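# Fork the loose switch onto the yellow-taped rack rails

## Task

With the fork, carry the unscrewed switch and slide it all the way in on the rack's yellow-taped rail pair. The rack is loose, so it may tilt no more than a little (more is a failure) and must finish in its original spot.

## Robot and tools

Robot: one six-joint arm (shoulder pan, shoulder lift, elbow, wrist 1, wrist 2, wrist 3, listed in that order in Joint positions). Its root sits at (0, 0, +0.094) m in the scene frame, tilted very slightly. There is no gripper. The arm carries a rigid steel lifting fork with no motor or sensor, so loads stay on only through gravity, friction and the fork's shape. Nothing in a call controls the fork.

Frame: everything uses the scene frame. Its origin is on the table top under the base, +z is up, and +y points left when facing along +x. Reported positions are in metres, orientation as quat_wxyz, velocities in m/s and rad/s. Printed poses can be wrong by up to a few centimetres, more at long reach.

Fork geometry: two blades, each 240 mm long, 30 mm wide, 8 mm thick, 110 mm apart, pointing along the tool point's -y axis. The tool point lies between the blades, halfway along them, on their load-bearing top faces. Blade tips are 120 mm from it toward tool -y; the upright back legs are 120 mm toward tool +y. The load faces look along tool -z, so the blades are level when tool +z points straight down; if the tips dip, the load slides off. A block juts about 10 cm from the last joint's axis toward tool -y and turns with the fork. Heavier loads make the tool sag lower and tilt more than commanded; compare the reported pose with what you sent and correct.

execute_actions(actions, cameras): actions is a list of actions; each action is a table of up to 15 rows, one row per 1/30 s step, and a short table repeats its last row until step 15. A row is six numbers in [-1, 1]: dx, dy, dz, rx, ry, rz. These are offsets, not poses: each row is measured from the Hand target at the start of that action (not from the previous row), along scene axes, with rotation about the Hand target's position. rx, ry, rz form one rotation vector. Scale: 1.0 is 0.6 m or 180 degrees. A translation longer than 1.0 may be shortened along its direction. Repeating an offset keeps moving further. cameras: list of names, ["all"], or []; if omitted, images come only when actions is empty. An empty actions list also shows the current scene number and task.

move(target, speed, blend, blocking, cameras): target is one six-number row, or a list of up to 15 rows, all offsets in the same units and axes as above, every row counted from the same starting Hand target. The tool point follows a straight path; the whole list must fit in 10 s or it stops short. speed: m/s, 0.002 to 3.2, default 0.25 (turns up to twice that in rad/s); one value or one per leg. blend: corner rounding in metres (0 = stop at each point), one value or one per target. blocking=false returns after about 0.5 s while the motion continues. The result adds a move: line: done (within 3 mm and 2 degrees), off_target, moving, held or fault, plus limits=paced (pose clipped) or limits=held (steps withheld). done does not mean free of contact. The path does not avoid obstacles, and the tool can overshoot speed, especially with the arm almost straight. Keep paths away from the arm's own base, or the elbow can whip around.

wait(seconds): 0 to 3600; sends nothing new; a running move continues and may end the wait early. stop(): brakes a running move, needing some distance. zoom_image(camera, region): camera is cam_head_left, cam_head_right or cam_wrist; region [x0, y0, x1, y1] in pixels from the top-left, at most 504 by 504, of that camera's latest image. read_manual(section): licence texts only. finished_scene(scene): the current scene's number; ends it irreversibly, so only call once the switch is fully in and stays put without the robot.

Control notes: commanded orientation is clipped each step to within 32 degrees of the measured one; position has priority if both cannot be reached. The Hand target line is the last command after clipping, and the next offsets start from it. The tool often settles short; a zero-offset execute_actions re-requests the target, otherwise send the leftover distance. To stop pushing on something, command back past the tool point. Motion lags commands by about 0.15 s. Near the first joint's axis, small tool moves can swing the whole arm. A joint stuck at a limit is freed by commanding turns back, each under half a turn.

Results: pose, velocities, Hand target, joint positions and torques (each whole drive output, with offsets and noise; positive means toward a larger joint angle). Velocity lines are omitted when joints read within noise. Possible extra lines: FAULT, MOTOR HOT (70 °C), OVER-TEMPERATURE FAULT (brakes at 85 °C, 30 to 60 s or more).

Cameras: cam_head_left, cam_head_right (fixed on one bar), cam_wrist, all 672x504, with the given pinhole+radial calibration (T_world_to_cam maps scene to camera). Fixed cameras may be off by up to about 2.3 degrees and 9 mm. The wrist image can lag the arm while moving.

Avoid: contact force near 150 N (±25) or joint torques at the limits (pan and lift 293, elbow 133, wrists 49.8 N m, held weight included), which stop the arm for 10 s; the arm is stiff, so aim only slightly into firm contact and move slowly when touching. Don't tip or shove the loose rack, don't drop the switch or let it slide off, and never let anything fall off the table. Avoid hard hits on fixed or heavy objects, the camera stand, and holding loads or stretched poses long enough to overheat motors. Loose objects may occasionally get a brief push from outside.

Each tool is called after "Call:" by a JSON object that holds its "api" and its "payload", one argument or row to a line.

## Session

Call:
{"api": "execute_actions", "payload": {
  "actions": []
}}

Call:
{"api": "zoom_image", "payload": {
  "camera": "cam_head_left",
  "region": [270, 60, 490, 280]
}}

Call:
{"api": "zoom_image", "payload": {
  "camera": "cam_head_right",
  "region": [270, 60, 490, 280]
}}

Scene clock: 0.00 s.
end_effector_position=(+0.3730, -0.1176, +0.2682) end_effector_quat_wxyz=(+0.136, +0.895, +0.406, -0.125)
Joint positions: [2.64 -1.67 2.33 -2.306 -1.933 0.155]
Joint velocities: within noise
Joint torques (N m): no reading
Hand target: +0.3730, -0.1176, +0.2682; +0.136, +0.895, +0.406, -0.125
camera_calibration:
cam_wrist: T_world_to_cam=[[0.6462, 0.67467, -0.35671, -0.05655], [0.75052, -0.47708, 0.45728, -0.5873], [0.13833, -0.56322, -0.81465, 0.195]] pos_world=[0.45036, -0.13221, 0.40724]

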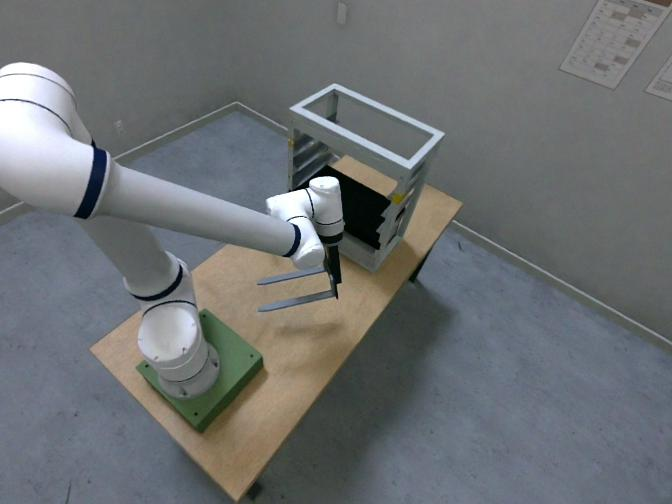

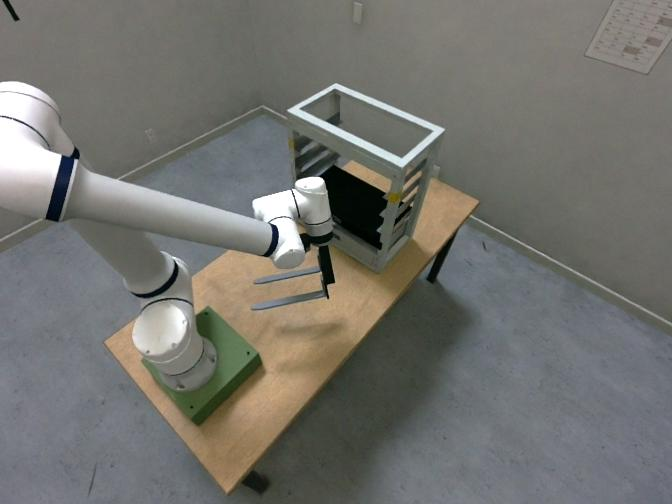

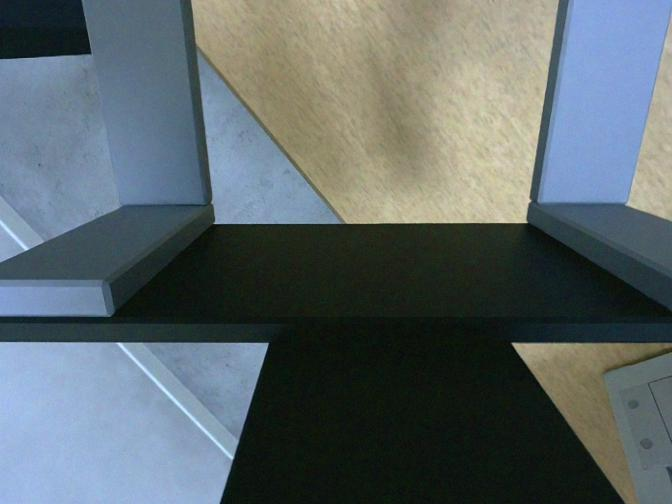

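Scaled by 2.291.

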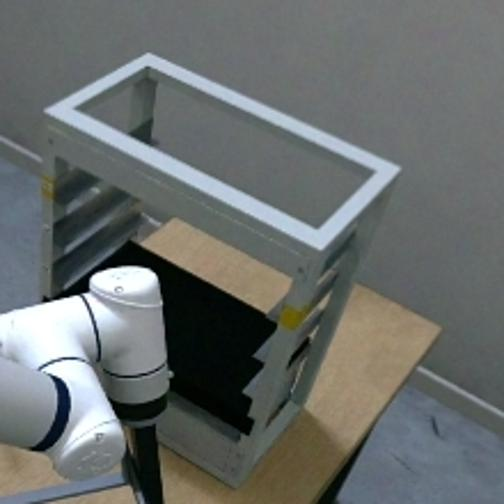

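Scaled by 2.291.

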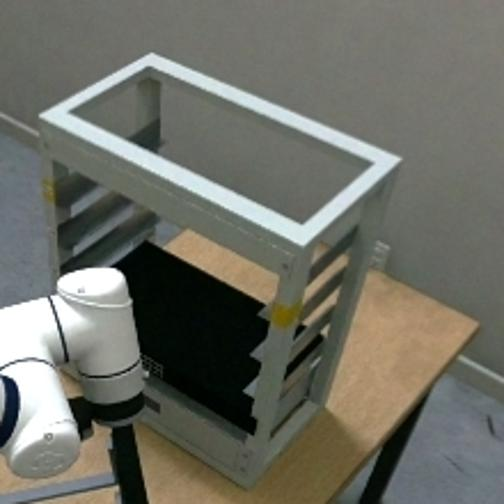

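Call:
{"api": "move", "payload": {
  "target": [
    [0.345, 0.196, 0.253, 0.0064, -0.1524, -0.760],
    [0.4117, 0.529, 0.4, 0.612, -0.350, -0.602]
  ],
  "speed": [0.5, 0.5],
  "blend": [0.04, 0],
  "cameras": ["all"]
}}

Call:
{"api": "zoom_image", "payload": {
  "camera": "cam_head_left",
  "region": [270, 60, 490, 280]
}}

Call:
{"api": "zoom_image", "payload": {
  "camera": "cam_wrist",
  "region": [200, 0, 560, 225]
}}

Scene clock: 41.50 s.
end_effector_position=(+0.6200, +0.1998, +0.5082) end_effector_quat_wxyz=(+0.500, -0.500, +0.500, -0.500)
Joint positions: [3.249 -1.015 2.563 -4.676 -1.632 3.149]
Joint torques (N m): [8.99 -49.85 -25.19 -9.96 -2.07 -2.33]
Hand target: +0.6200, +0.1998, +0.5082; +0.500, -0.500, +0.500, -0.500
Off the commanded pose: 0.000 m, 0 deg.
move: done
cam_wrist: T_world_to_cam=[[0.02663, -0.99956, -0.01322, 0.19938], [-0.34746, 0.00314, -0.93769, 0.56265], [0.93732, 0.02957, -0.34722, -0.31616]] pos_world=[0.48653, 0.20687, 0.42045]

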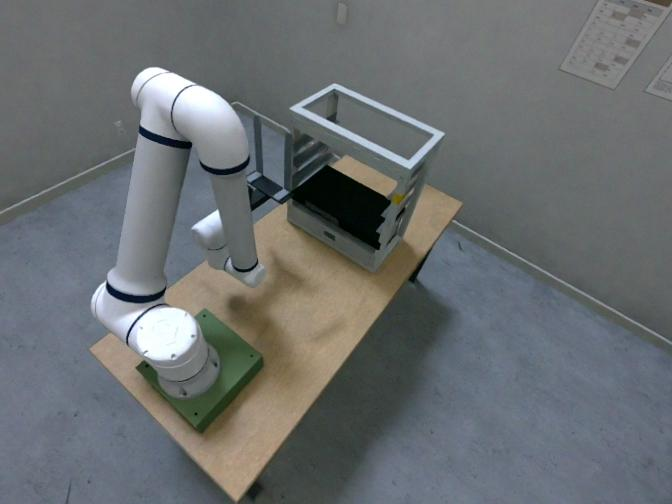

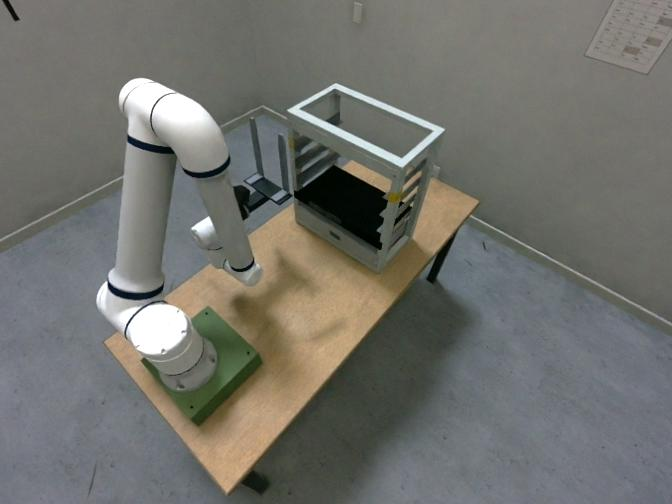

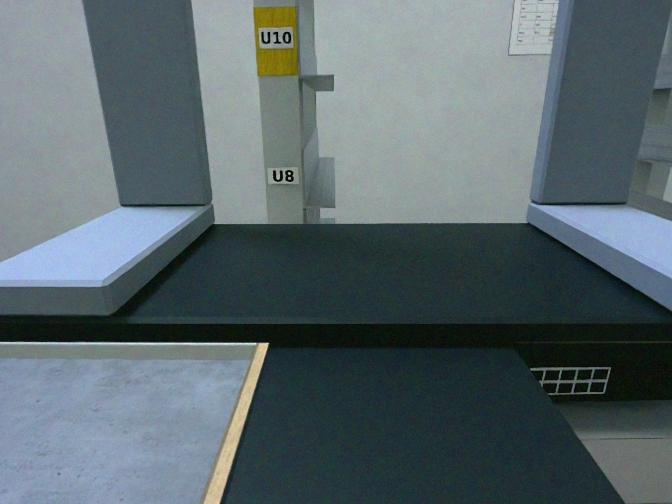

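Scaled by 2.291.

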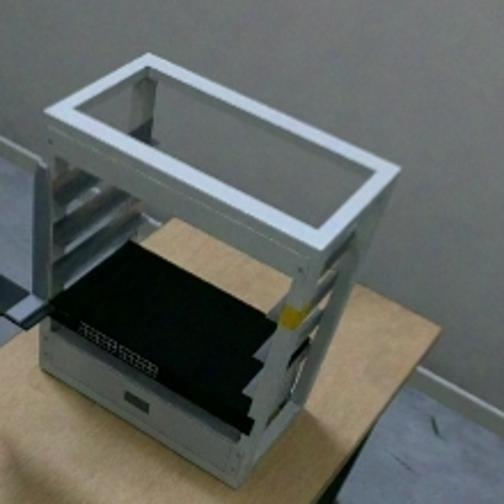

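Scaled by 1.400.

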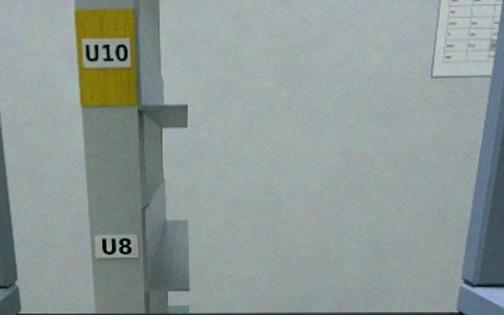

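Call:
{"api": "move", "payload": {
  "target": [0.1333, -0.0167, -0.2467, 0, 0.139, 0],
  "speed": 0.4,
  "cameras": ["cam_wrist"]
}}

Call:
{"api": "zoom_image", "payload": {
  "camera": "cam_wrist",
  "region": [200, 0, 560, 230]
}}

Call:
{"api": "move", "payload": {
  "target": [0, -0.5667, 0, 0, 0, 0],
  "speed": 0.4,
  "cameras": ["all"]
}}

Call:
{"api": "zoom_image", "payload": {
  "camera": "cam_wrist",
  "region": [190, 0, 550, 230]
}}

Scene clock: 71.97 s.
end_effector_position=(+0.6999, +0.1898, +0.3602) end_effector_quat_wxyz=(-0.380, +0.596, -0.597, +0.380)
Joint positions: [3.216 -1.022 2.584 -4.253 -1.593 3.16]
Joint torques (N m): [-21.95 -82.37 -28.19 -8.26 1.47 -1.79]
Hand target: +0.7000, +0.1898, +0.3602; -0.380, +0.597, -0.597, +0.380
Off the commanded pose: 0.000 m, 0 deg.
move: done
cam_wrist: T_world_to_cam=[[0.01849, -0.99956, -0.02316, 0.19457], [-0.71102, 0.00315, -0.70317, 0.62172], [0.70293, 0.02947, -0.71065, -0.1472]] pos_world=[0.54193, 0.19687, 0.33708]

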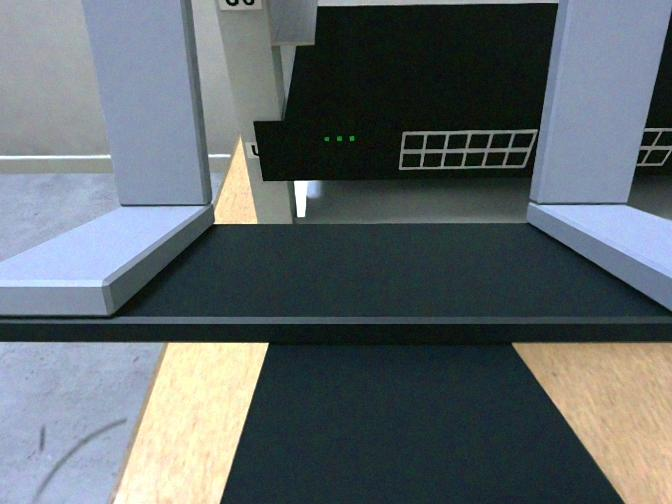

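Scaled by 1.400.

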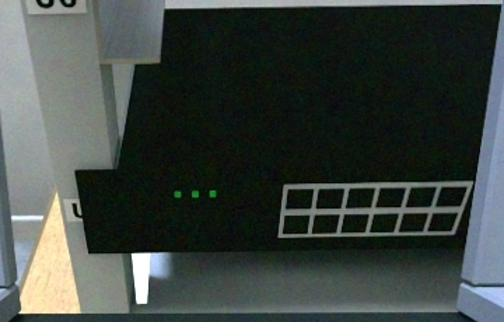

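Scene clock: 73.73 s.
end_effector_position=(+0.7000, -0.1502, +0.3602) end_effector_quat_wxyz=(-0.380, +0.596, -0.597, +0.380)
Joint positions: [2.343 -1.049 2.647 -4.109 -0.83 2.691]
Joint torques (N m): [-21.62 -74.88 -22.89 -6.35 4.55 -2.09]
Hand target: +0.7000, -0.1503, +0.3602; -0.380, +0.597, -0.597, +0.380
Off the commanded pose: 0.000 m, 0 deg.
move: done
cam_wrist: T_world_to_cam=[[0.01841, -0.99956, -0.02324, -0.14512], [-0.71112, 0.00325, -0.70307, 0.62283], [0.70283, 0.02947, -0.71074, -0.13724]] pos_world=[0.54203, -0.14303, 0.33698]

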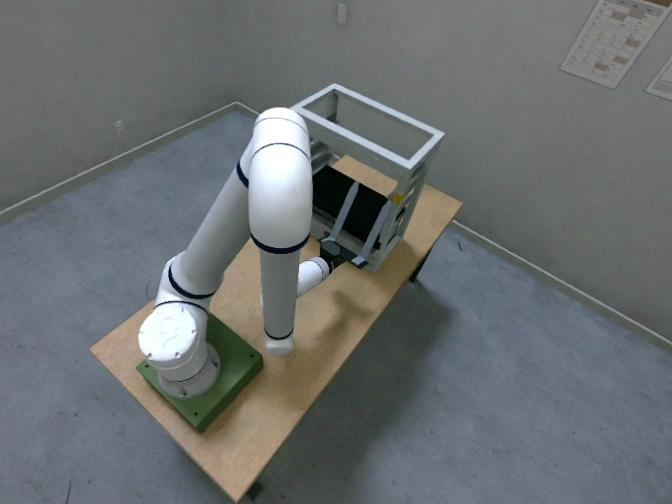

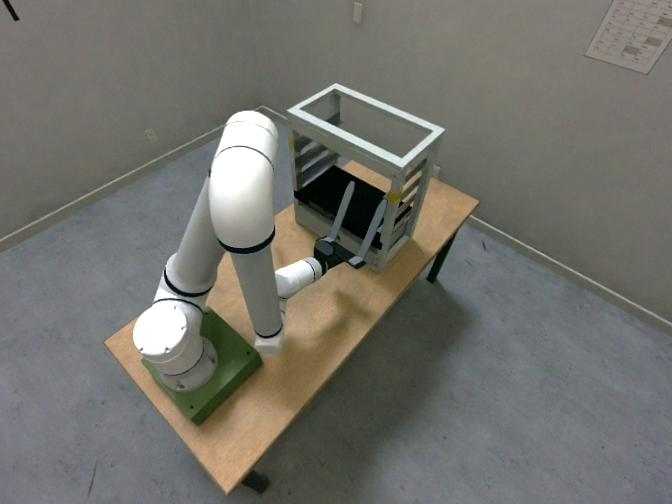

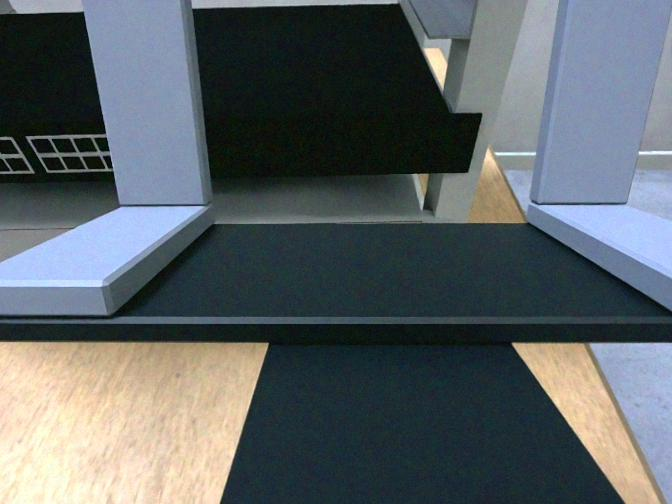

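Scaled by 1.400.

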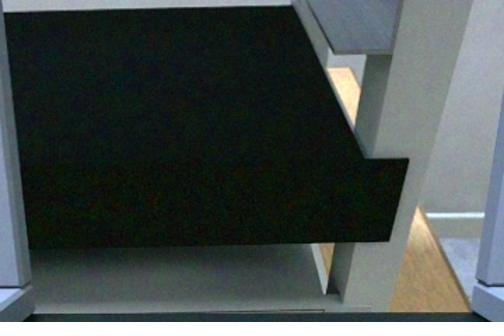

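Call:
{"api": "move", "payload": {
  "target": [
    [-0.2, 0.2657, -0.1837, -0.00284, 0.3611, 0.00445],
    [-0.1168, 0.267, -0.337, -0.00284, 0.3611, 0.00445]
  ],
  "speed": [0.45, 0.2],
  "blend": [0.03, 0],
  "cameras": ["all"]
}}

Call:
{"api": "zoom_image", "payload": {
  "camera": "cam_head_left",
  "region": [260, 130, 420, 290]
}}

Call:
{"api": "zoom_image", "payload": {
  "camera": "cam_head_right",
  "region": [260, 130, 420, 290]
}}

Scene clock: 129.27 s.
end_effector_position=(+0.6298, +0.0099, +0.1581) end_effector_quat_wxyz=(+0.000, +0.713, -0.702, +0.000) end_effector_velocity=(+0.000, +0.000, -0.003) end_effector_angular_velocity=(+0.001, +0.003, +0.000)
Joint positions: [2.825 -1.594 2.508 -2.469 -1.57 2.763]
Joint velocities: [0.001 0.005 0 -0.002 0 0.001]
Joint torques (N m): [9.47 -24.61 -72.36 -10.16 -1.54 3.39]
Hand target: +0.6299, +0.0099, +0.1580; +0.000, +0.713, -0.702, +0.000
Off the commanded pose: 0.000 m, 0 deg.
move: done
cam_wrist: T_world_to_cam=[[0.00253, -0.99964, -0.02654, 0.02205], [-0.93762, -0.0116, 0.34746, 0.40709], [-0.34764, 0.02401, -0.93732, 0.46124]] pos_world=[0.54199, 0.01569, 0.29147]

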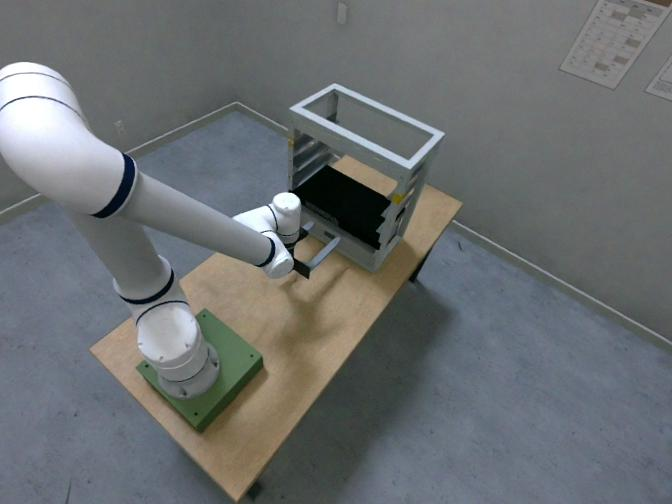

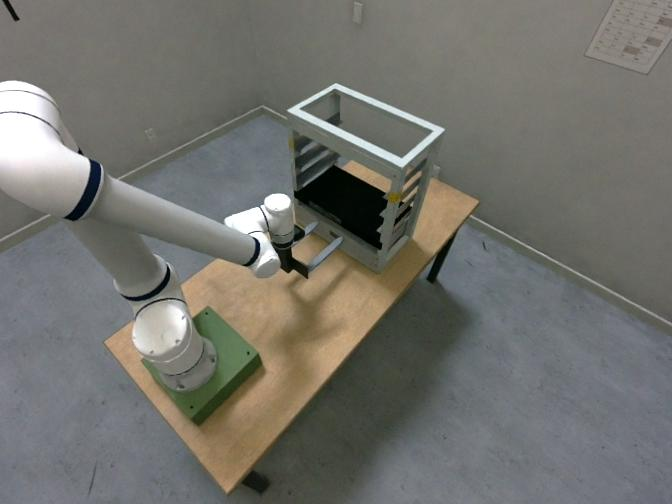

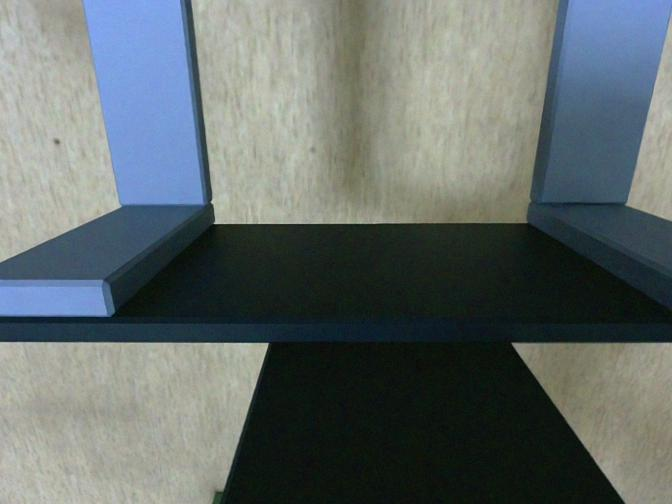

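Scaled by 3.150.

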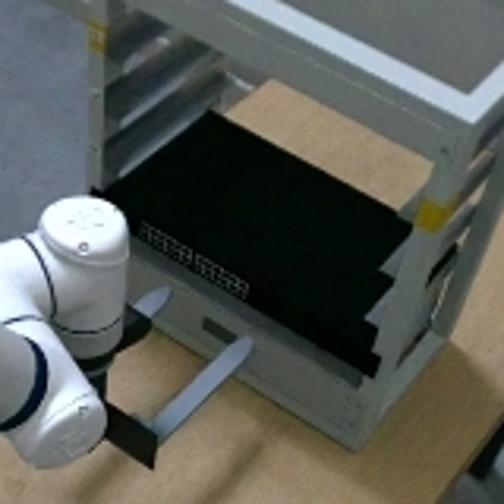

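Scaled by 3.150.

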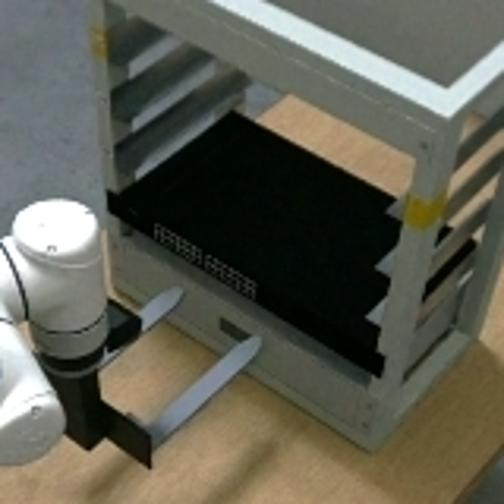

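Call:
{"api": "move", "payload": {
  "target": [0.1833, 0.0029, 0, 0, 0, 0],
  "speed": 0.12,
  "cameras": ["all"]
}}

Call:
{"api": "zoom_image", "payload": {
  "camera": "cam_head_left",
  "region": [280, 170, 400, 280]
}}

Call:
{"api": "zoom_image", "payload": {
  "camera": "cam_head_right",
  "region": [280, 170, 400, 280]
}}

Scene clock: 138.57 s.
end_effector_position=(+0.7397, +0.0117, +0.1580) end_effector_quat_wxyz=(+0.000, +0.713, -0.702, +0.000)
Joint positions: [2.897 -1.416 2.314 -2.454 -1.568 2.835]
Joint torques (N m): [8.87 -49.72 -73.77 -5.54 -0.79 3.47]
Hand target: +0.7399, +0.0117, +0.1580; +0.000, +0.713, -0.702, +0.000
Off the commanded pose: 0.000 m, 0 deg.
move: done
cam_wrist: T_world_to_cam=[[0.0025, -0.99964, -0.02664, 0.02362], [-0.93763, -0.0116, 0.34746, 0.5101], [-0.34764, 0.02411, -0.93732, 0.49927]] pos_world=[0.65179, 0.01749, 0.29137]

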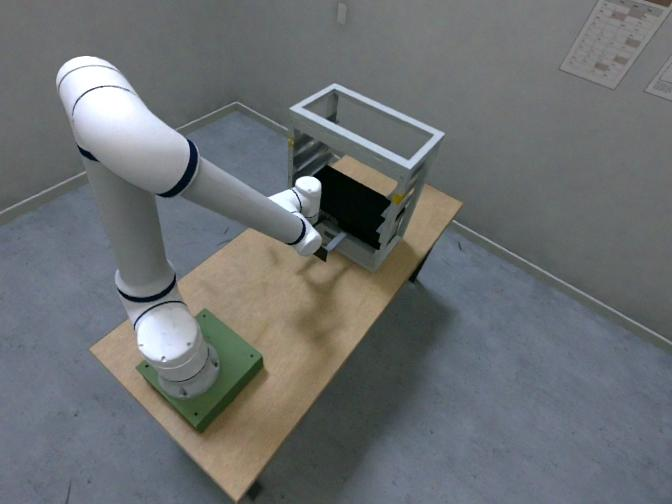

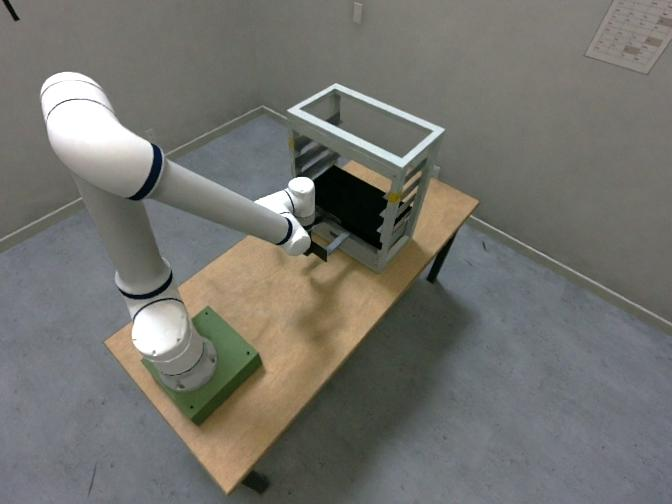

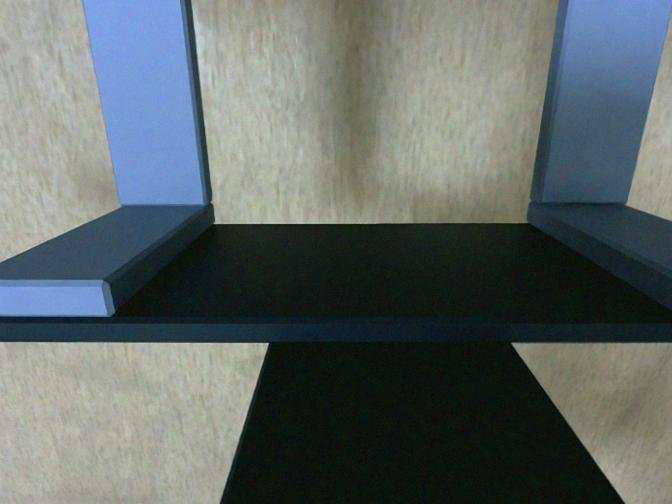

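Scaled by 4.200.

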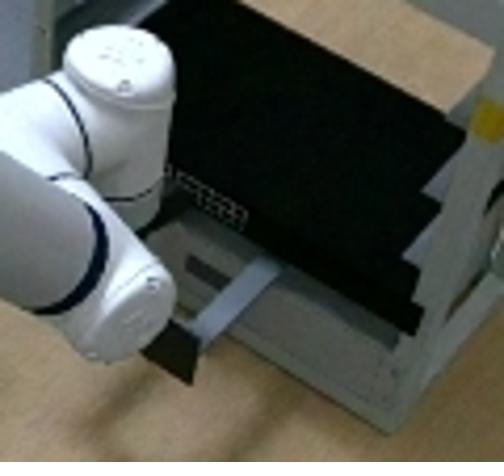

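Scaled by 4.200.

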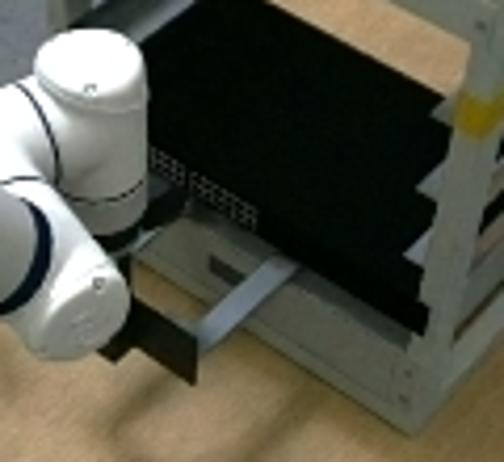

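Call:
{"api": "move", "payload": {
  "target": [0.2433, 0.0038, 0, 0, 0, 0],
  "speed": 0.12,
  "cameras": ["all"]
}}

Call:
{"api": "zoom_image", "payload": {
  "camera": "cam_head_left",
  "region": [280, 170, 400, 280]
}}

Call:
{"api": "zoom_image", "payload": {
  "camera": "cam_head_right",
  "region": [280, 170, 400, 280]
}}

Scene clock: 144.00 s.
end_effector_position=(+0.8857, +0.0140, +0.1580) end_effector_quat_wxyz=(+0.000, +0.713, -0.702, +0.000)
Joint positions: [2.959 -1.217 2.038 -2.376 -1.567 2.897]
Joint torques (N m): [8.42 -71.23 -77.34 -5.35 -0.85 3.45]
Hand target: +0.8859, +0.0140, +0.1580; +0.000, +0.713, -0.702, +0.000
Off the commanded pose: 0.000 m, 0 deg.
move: done
cam_wrist: T_world_to_cam=[[0.0025, -0.99964, -0.02664, 0.02545], [-0.93763, -0.0116, 0.34746, 0.64711], [-0.34764, 0.02411, -0.93732, 0.55001]] pos_world=[0.79789, 0.01969, 0.29137]

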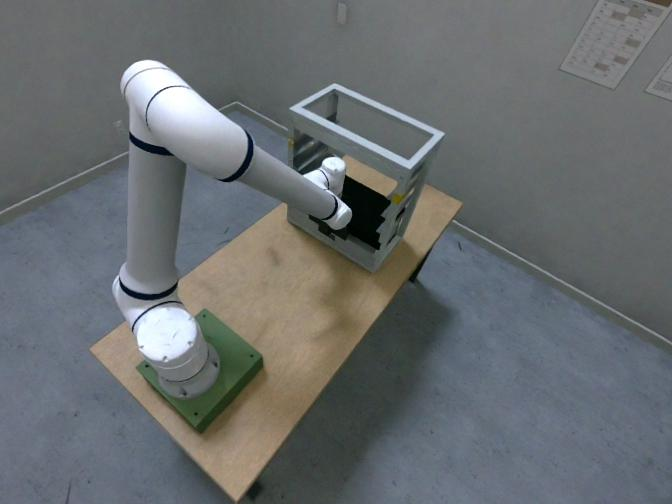

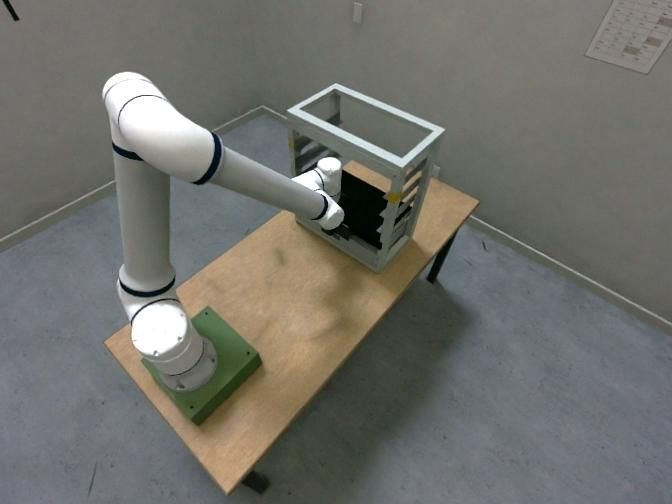

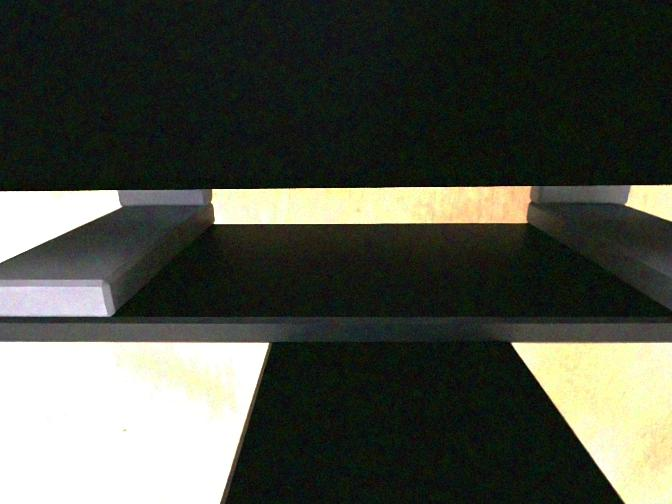

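Scaled by 4.200.

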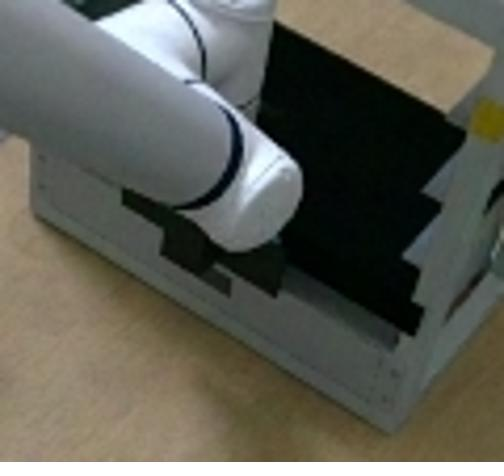

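Scaled by 4.200.

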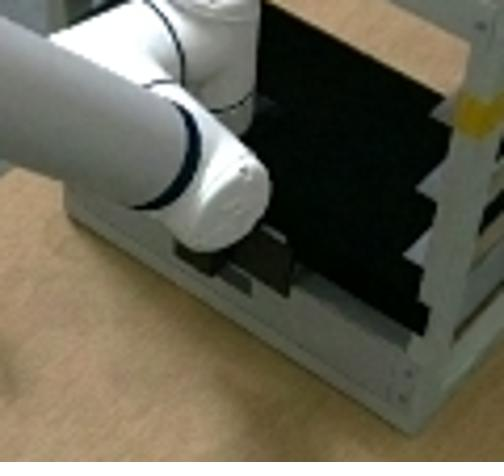

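Call:
{"api": "move", "payload": {
  "target": [0, 0, 0.0133, 0, 0, 0.00278],
  "speed": 0.04
}}

Call:
{"api": "move", "payload": {
  "target": [0, 0, 0.00667, 0, 0, 0],
  "speed": 0.02
}}

Call:
{"api": "move", "payload": {
  "target": [0, 0, 0.00667, 0, 0, 0],
  "speed": 0.02
}}

Call:
{"api": "move", "payload": {
  "target": [0, 0, 0.00667, 0, 0, 0],
  "speed": 0.02
}}

Call:
{"api": "move", "payload": {
  "target": [0, 0, 0.00667, 0, 0, 0],
  "speed": 0.02,
  "cameras": ["all"]
}}

Scene clock: 157.40 s.
end_effector_position=(+0.8859, +0.0140, +0.1657) end_effector_quat_wxyz=(+0.000, +0.716, -0.699, +0.000)
Joint positions: [2.957 -1.227 2.033 -2.362 -1.568 2.887]
Joint torques (N m): [-22.05 -100.45 -78.69 -5.5 -1.35 -2.25]
Hand target: +0.8859, +0.0140, +0.1659; +0.000, +0.716, -0.698, +0.000
Off the commanded pose: 0.000 m, 0 deg.
move: done

Scene clock: 157.90 s.
end_effector_position=(+0.8859, +0.0140, +0.1697) end_effector_quat_wxyz=(+0.000, +0.716, -0.698, +0.000)
Joint positions: [2.957 -1.232 2.031 -2.355 -1.568 2.886]
Joint torques (N m): [-21.64 -100.52 -78.72 -5.55 -1.3 -2.33]
Hand target: +0.8859, +0.0140, +0.1699; +0.000, +0.716, -0.698, +0.000
Off the commanded pose: 0.000 m, 0 deg.
move: done

Scene clock: 158.40 s.
end_effector_position=(+0.8858, +0.0140, +0.1736) end_effector_quat_wxyz=(+0.000, +0.716, -0.698, +0.000)
Joint positions: [2.957 -1.237 2.029 -2.347 -1.568 2.886]
Joint torques (N m): [-20.67 -116.86 -96.26 -9.8 -1.31 -1.55]
Hand target: +0.8859, +0.0140, +0.1739; +0.000, +0.716, -0.698, +0.000
Off the commanded pose: 0.000 m, 0 deg.
move: done

Scene clock: 158.90 s.
end_effector_position=(+0.8858, +0.0140, +0.1776) end_effector_quat_wxyz=(+0.000, +0.716, -0.698, +0.000)
Joint positions: [2.957 -1.242 2.027 -2.34 -1.568 2.886]
Joint torques (N m): [-22.19 -136.68 -114.65 -17.35 2.44 -1.15]
Hand target: +0.8859, +0.0140, +0.1779; +0.000, +0.716, -0.698, +0.000
Off the commanded pose: 0.000 m, 0 deg.
move: done

Scene clock: 159.40 s.
end_effector_position=(+0.8859, +0.0140, +0.1817) end_effector_quat_wxyz=(+0.000, +0.716, -0.698, +0.000)
Joint positions: [2.957 -1.248 2.024 -2.332 -1.568 2.886]
Joint torques (N m): [-22.87 -135.29 -113.81 -16.88 2.97 -1.96]
Hand target: +0.8859, +0.0140, +0.1819; +0.000, +0.716, -0.698, +0.000
Off the commanded pose: 0.000 m, 0 deg.
move: done
cam_wrist: T_world_to_cam=[[0.01122, -0.99958, -0.02658, 0.01841], [-0.93748, -0.01977, 0.34748, 0.63898], [-0.34786, 0.02102, -0.93731, 0.57261]] pos_world=[0.79801, 0.019, 0.31517]

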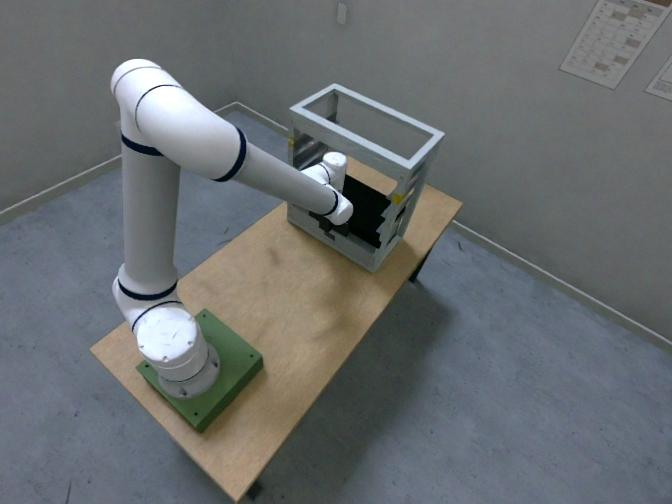

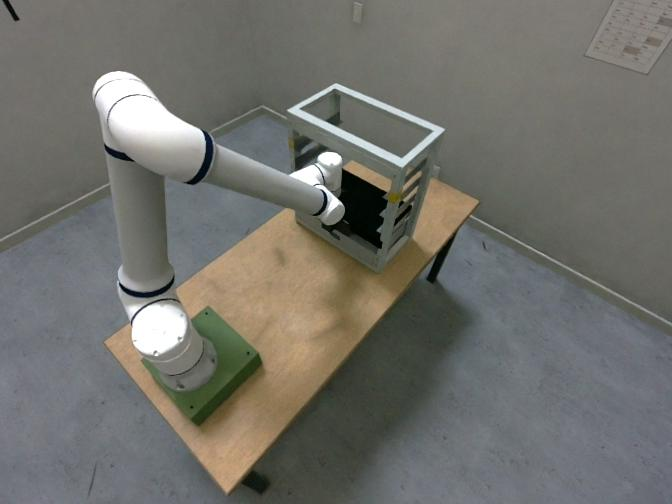

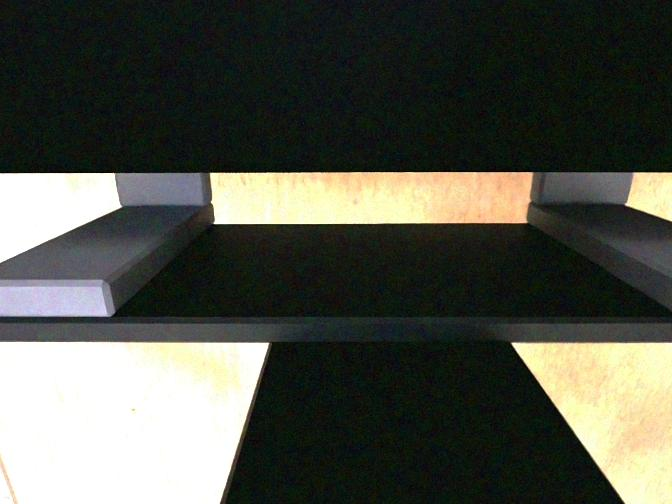

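Call:
{"api": "move", "payload": {
  "target": [-0.1666, -0.00407, 0, 0, 0, 0],
  "speed": 0.12,
  "cameras": ["cam_wrist"]
}}

Call:
{"api": "zoom_image", "payload": {
  "camera": "cam_wrist",
  "region": [0, 120, 336, 280]
}}

Call:
{"api": "zoom_image", "payload": {
  "camera": "cam_wrist",
  "region": [336, 120, 672, 280]
}}

Scene clock: 168.30 s.
end_effector_position=(+0.7861, +0.0115, +0.1819) end_effector_quat_wxyz=(+0.000, +0.716, -0.698, +0.000)
Joint positions: [2.916 -1.386 2.213 -2.382 -1.568 2.846]
Joint torques (N m): [-21.81 -114.41 -86.07 -21.69 2.67 -2.29]
Hand target: +0.7859, +0.0115, +0.1819; +0.000, +0.716, -0.698, +0.000
Off the commanded pose: 0.000 m, 0 deg.
move: done
cam_wrist: T_world_to_cam=[[0.01126, -0.99959, -0.02649, 0.01698], [-0.93748, -0.01977, 0.34748, 0.5453], [-0.34786, 0.02092, -0.93731, 0.53813]] pos_world=[0.69821, 0.0165, 0.31537]

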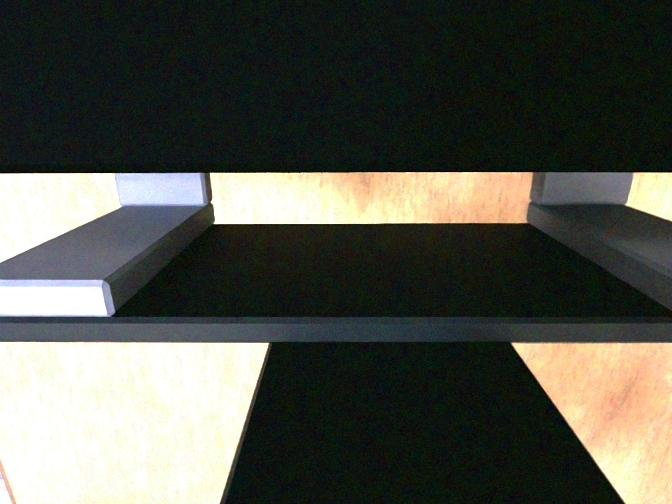

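Scaled by 1.500.

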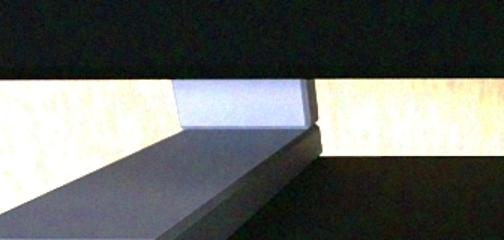

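Scaled by 1.500.

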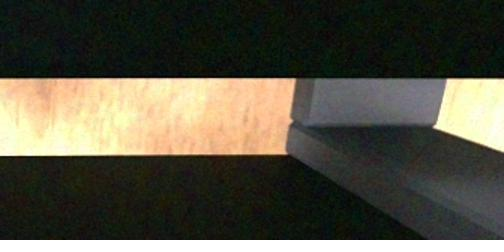

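Call:
{"api": "move", "payload": {
  "target": [
    [-0.3249, -0.0079, 0, 0, 0, 0],
    [-0.3249, -0.0079, 0.4502, 0, 0, 0]
  ],
  "speed": [0.15, 0.18],
  "blend": [0.008, 0],
  "cameras": ["all"]
}}

Call:
{"api": "zoom_image", "payload": {
  "camera": "cam_head_left",
  "region": [250, 70, 450, 230]
}}

Call:
{"api": "zoom_image", "payload": {
  "camera": "cam_head_right",
  "region": [250, 70, 450, 230]
}}

Call:
{"api": "zoom_image", "payload": {
  "camera": "cam_wrist",
  "region": [0, 120, 336, 280]
}}

Call:
{"api": "zoom_image", "payload": {
  "camera": "cam_wrist",
  "region": [336, 120, 672, 280]
}}

Scene clock: 183.90 s.
end_effector_position=(+0.5910, +0.0068, +0.4519) end_effector_quat_wxyz=(+0.000, +0.716, -0.698, +0.000) end_effector_velocity=(-0.001, +0.000, +0.001) end_effector_angular_velocity=(+0.001, +0.001, +0.000)
Joint positions: [2.78 -2.019 2.19 -1.727 -1.57 2.71]
Joint velocities: [0 -0.001 -0.002 0.005 0 0]
Joint torques (N m): [-21.38 -54.16 -142.54 -16.64 0.88 -2.33]
Hand target: +0.5910, +0.0068, +0.4521; +0.000, +0.716, -0.698, +0.000
Off the commanded pose: 0.000 m, 0 deg.
move: done
cam_wrist: T_world_to_cam=[[0.01122, -0.99958, -0.02658, 0.0217], [-0.93748, -0.01977, 0.34748, 0.26852], [-0.34786, 0.02102, -0.93731, 0.72334]] pos_world=[0.50311, 0.0118, 0.58527]

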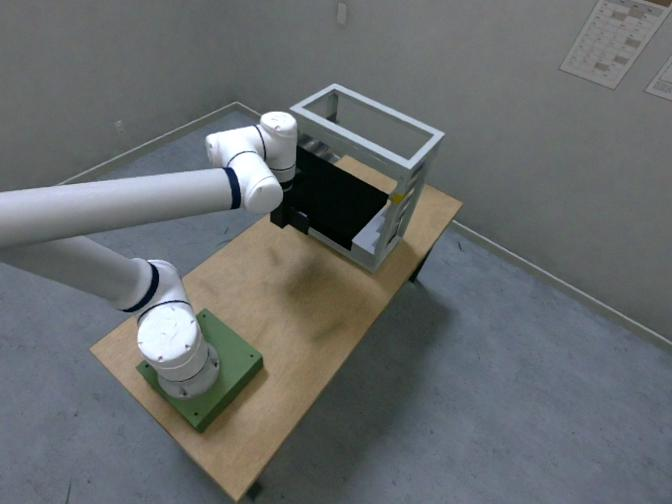

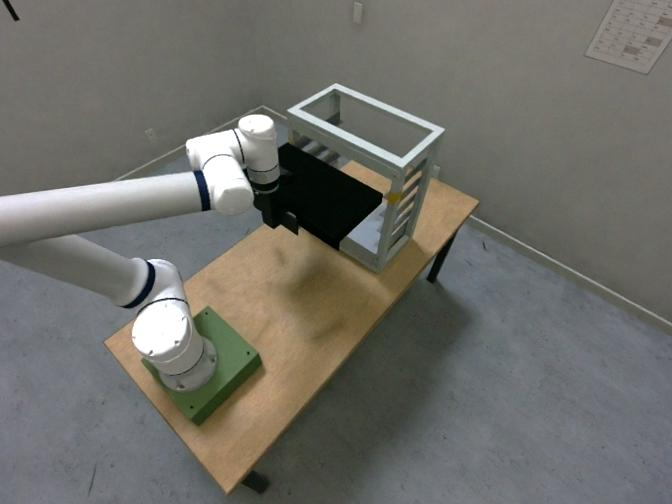

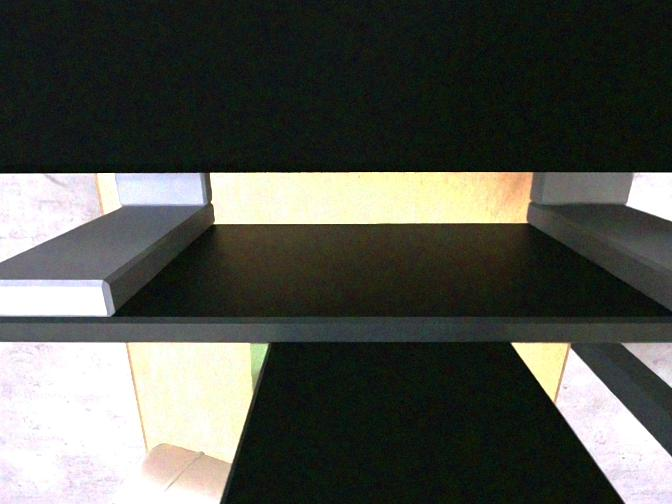

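Scaled by 2.520.

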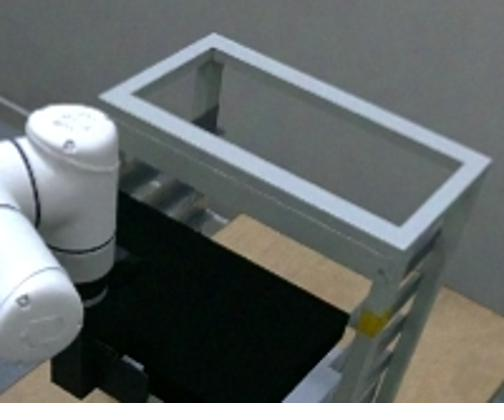

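Scaled by 2.520.

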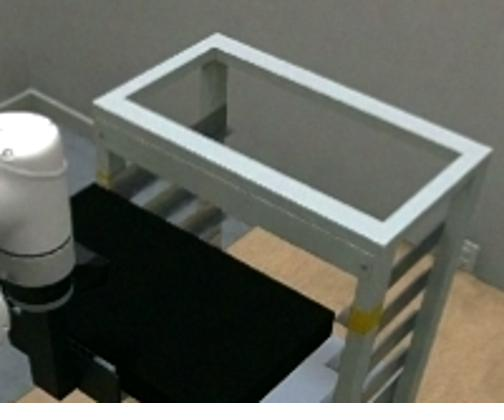

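Scaled by 1.500.

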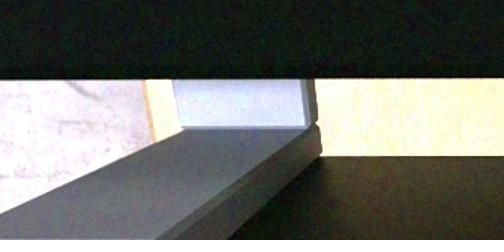

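Scaled by 1.500.

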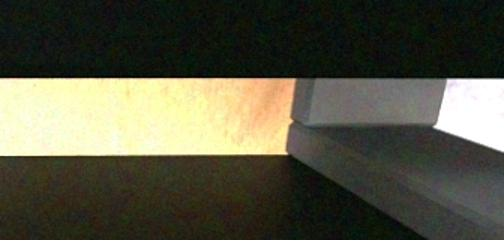

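Call:
{"api": "zoom_image", "payload": {
  "camera": "cam_head_right",
  "region": [335, 130, 415, 210]
}}

Call:
{"api": "zoom_image", "payload": {
  "camera": "cam_head_right",
  "region": [275, 100, 335, 160]
}}

Call:
{"api": "zoom_image", "payload": {
  "camera": "cam_head_left",
  "region": [350, 140, 420, 220]
}}

Scaled by 6.300.

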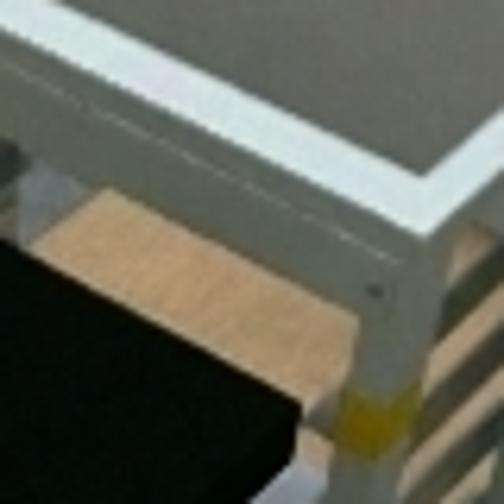

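Scaled by 8.400.

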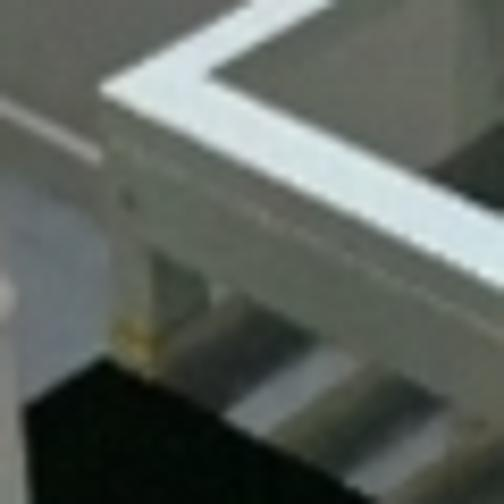

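Scaled by 6.300.

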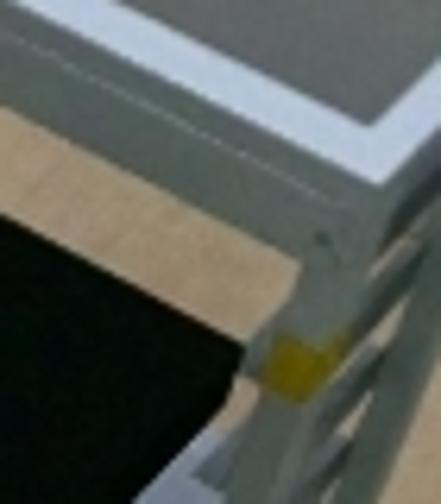

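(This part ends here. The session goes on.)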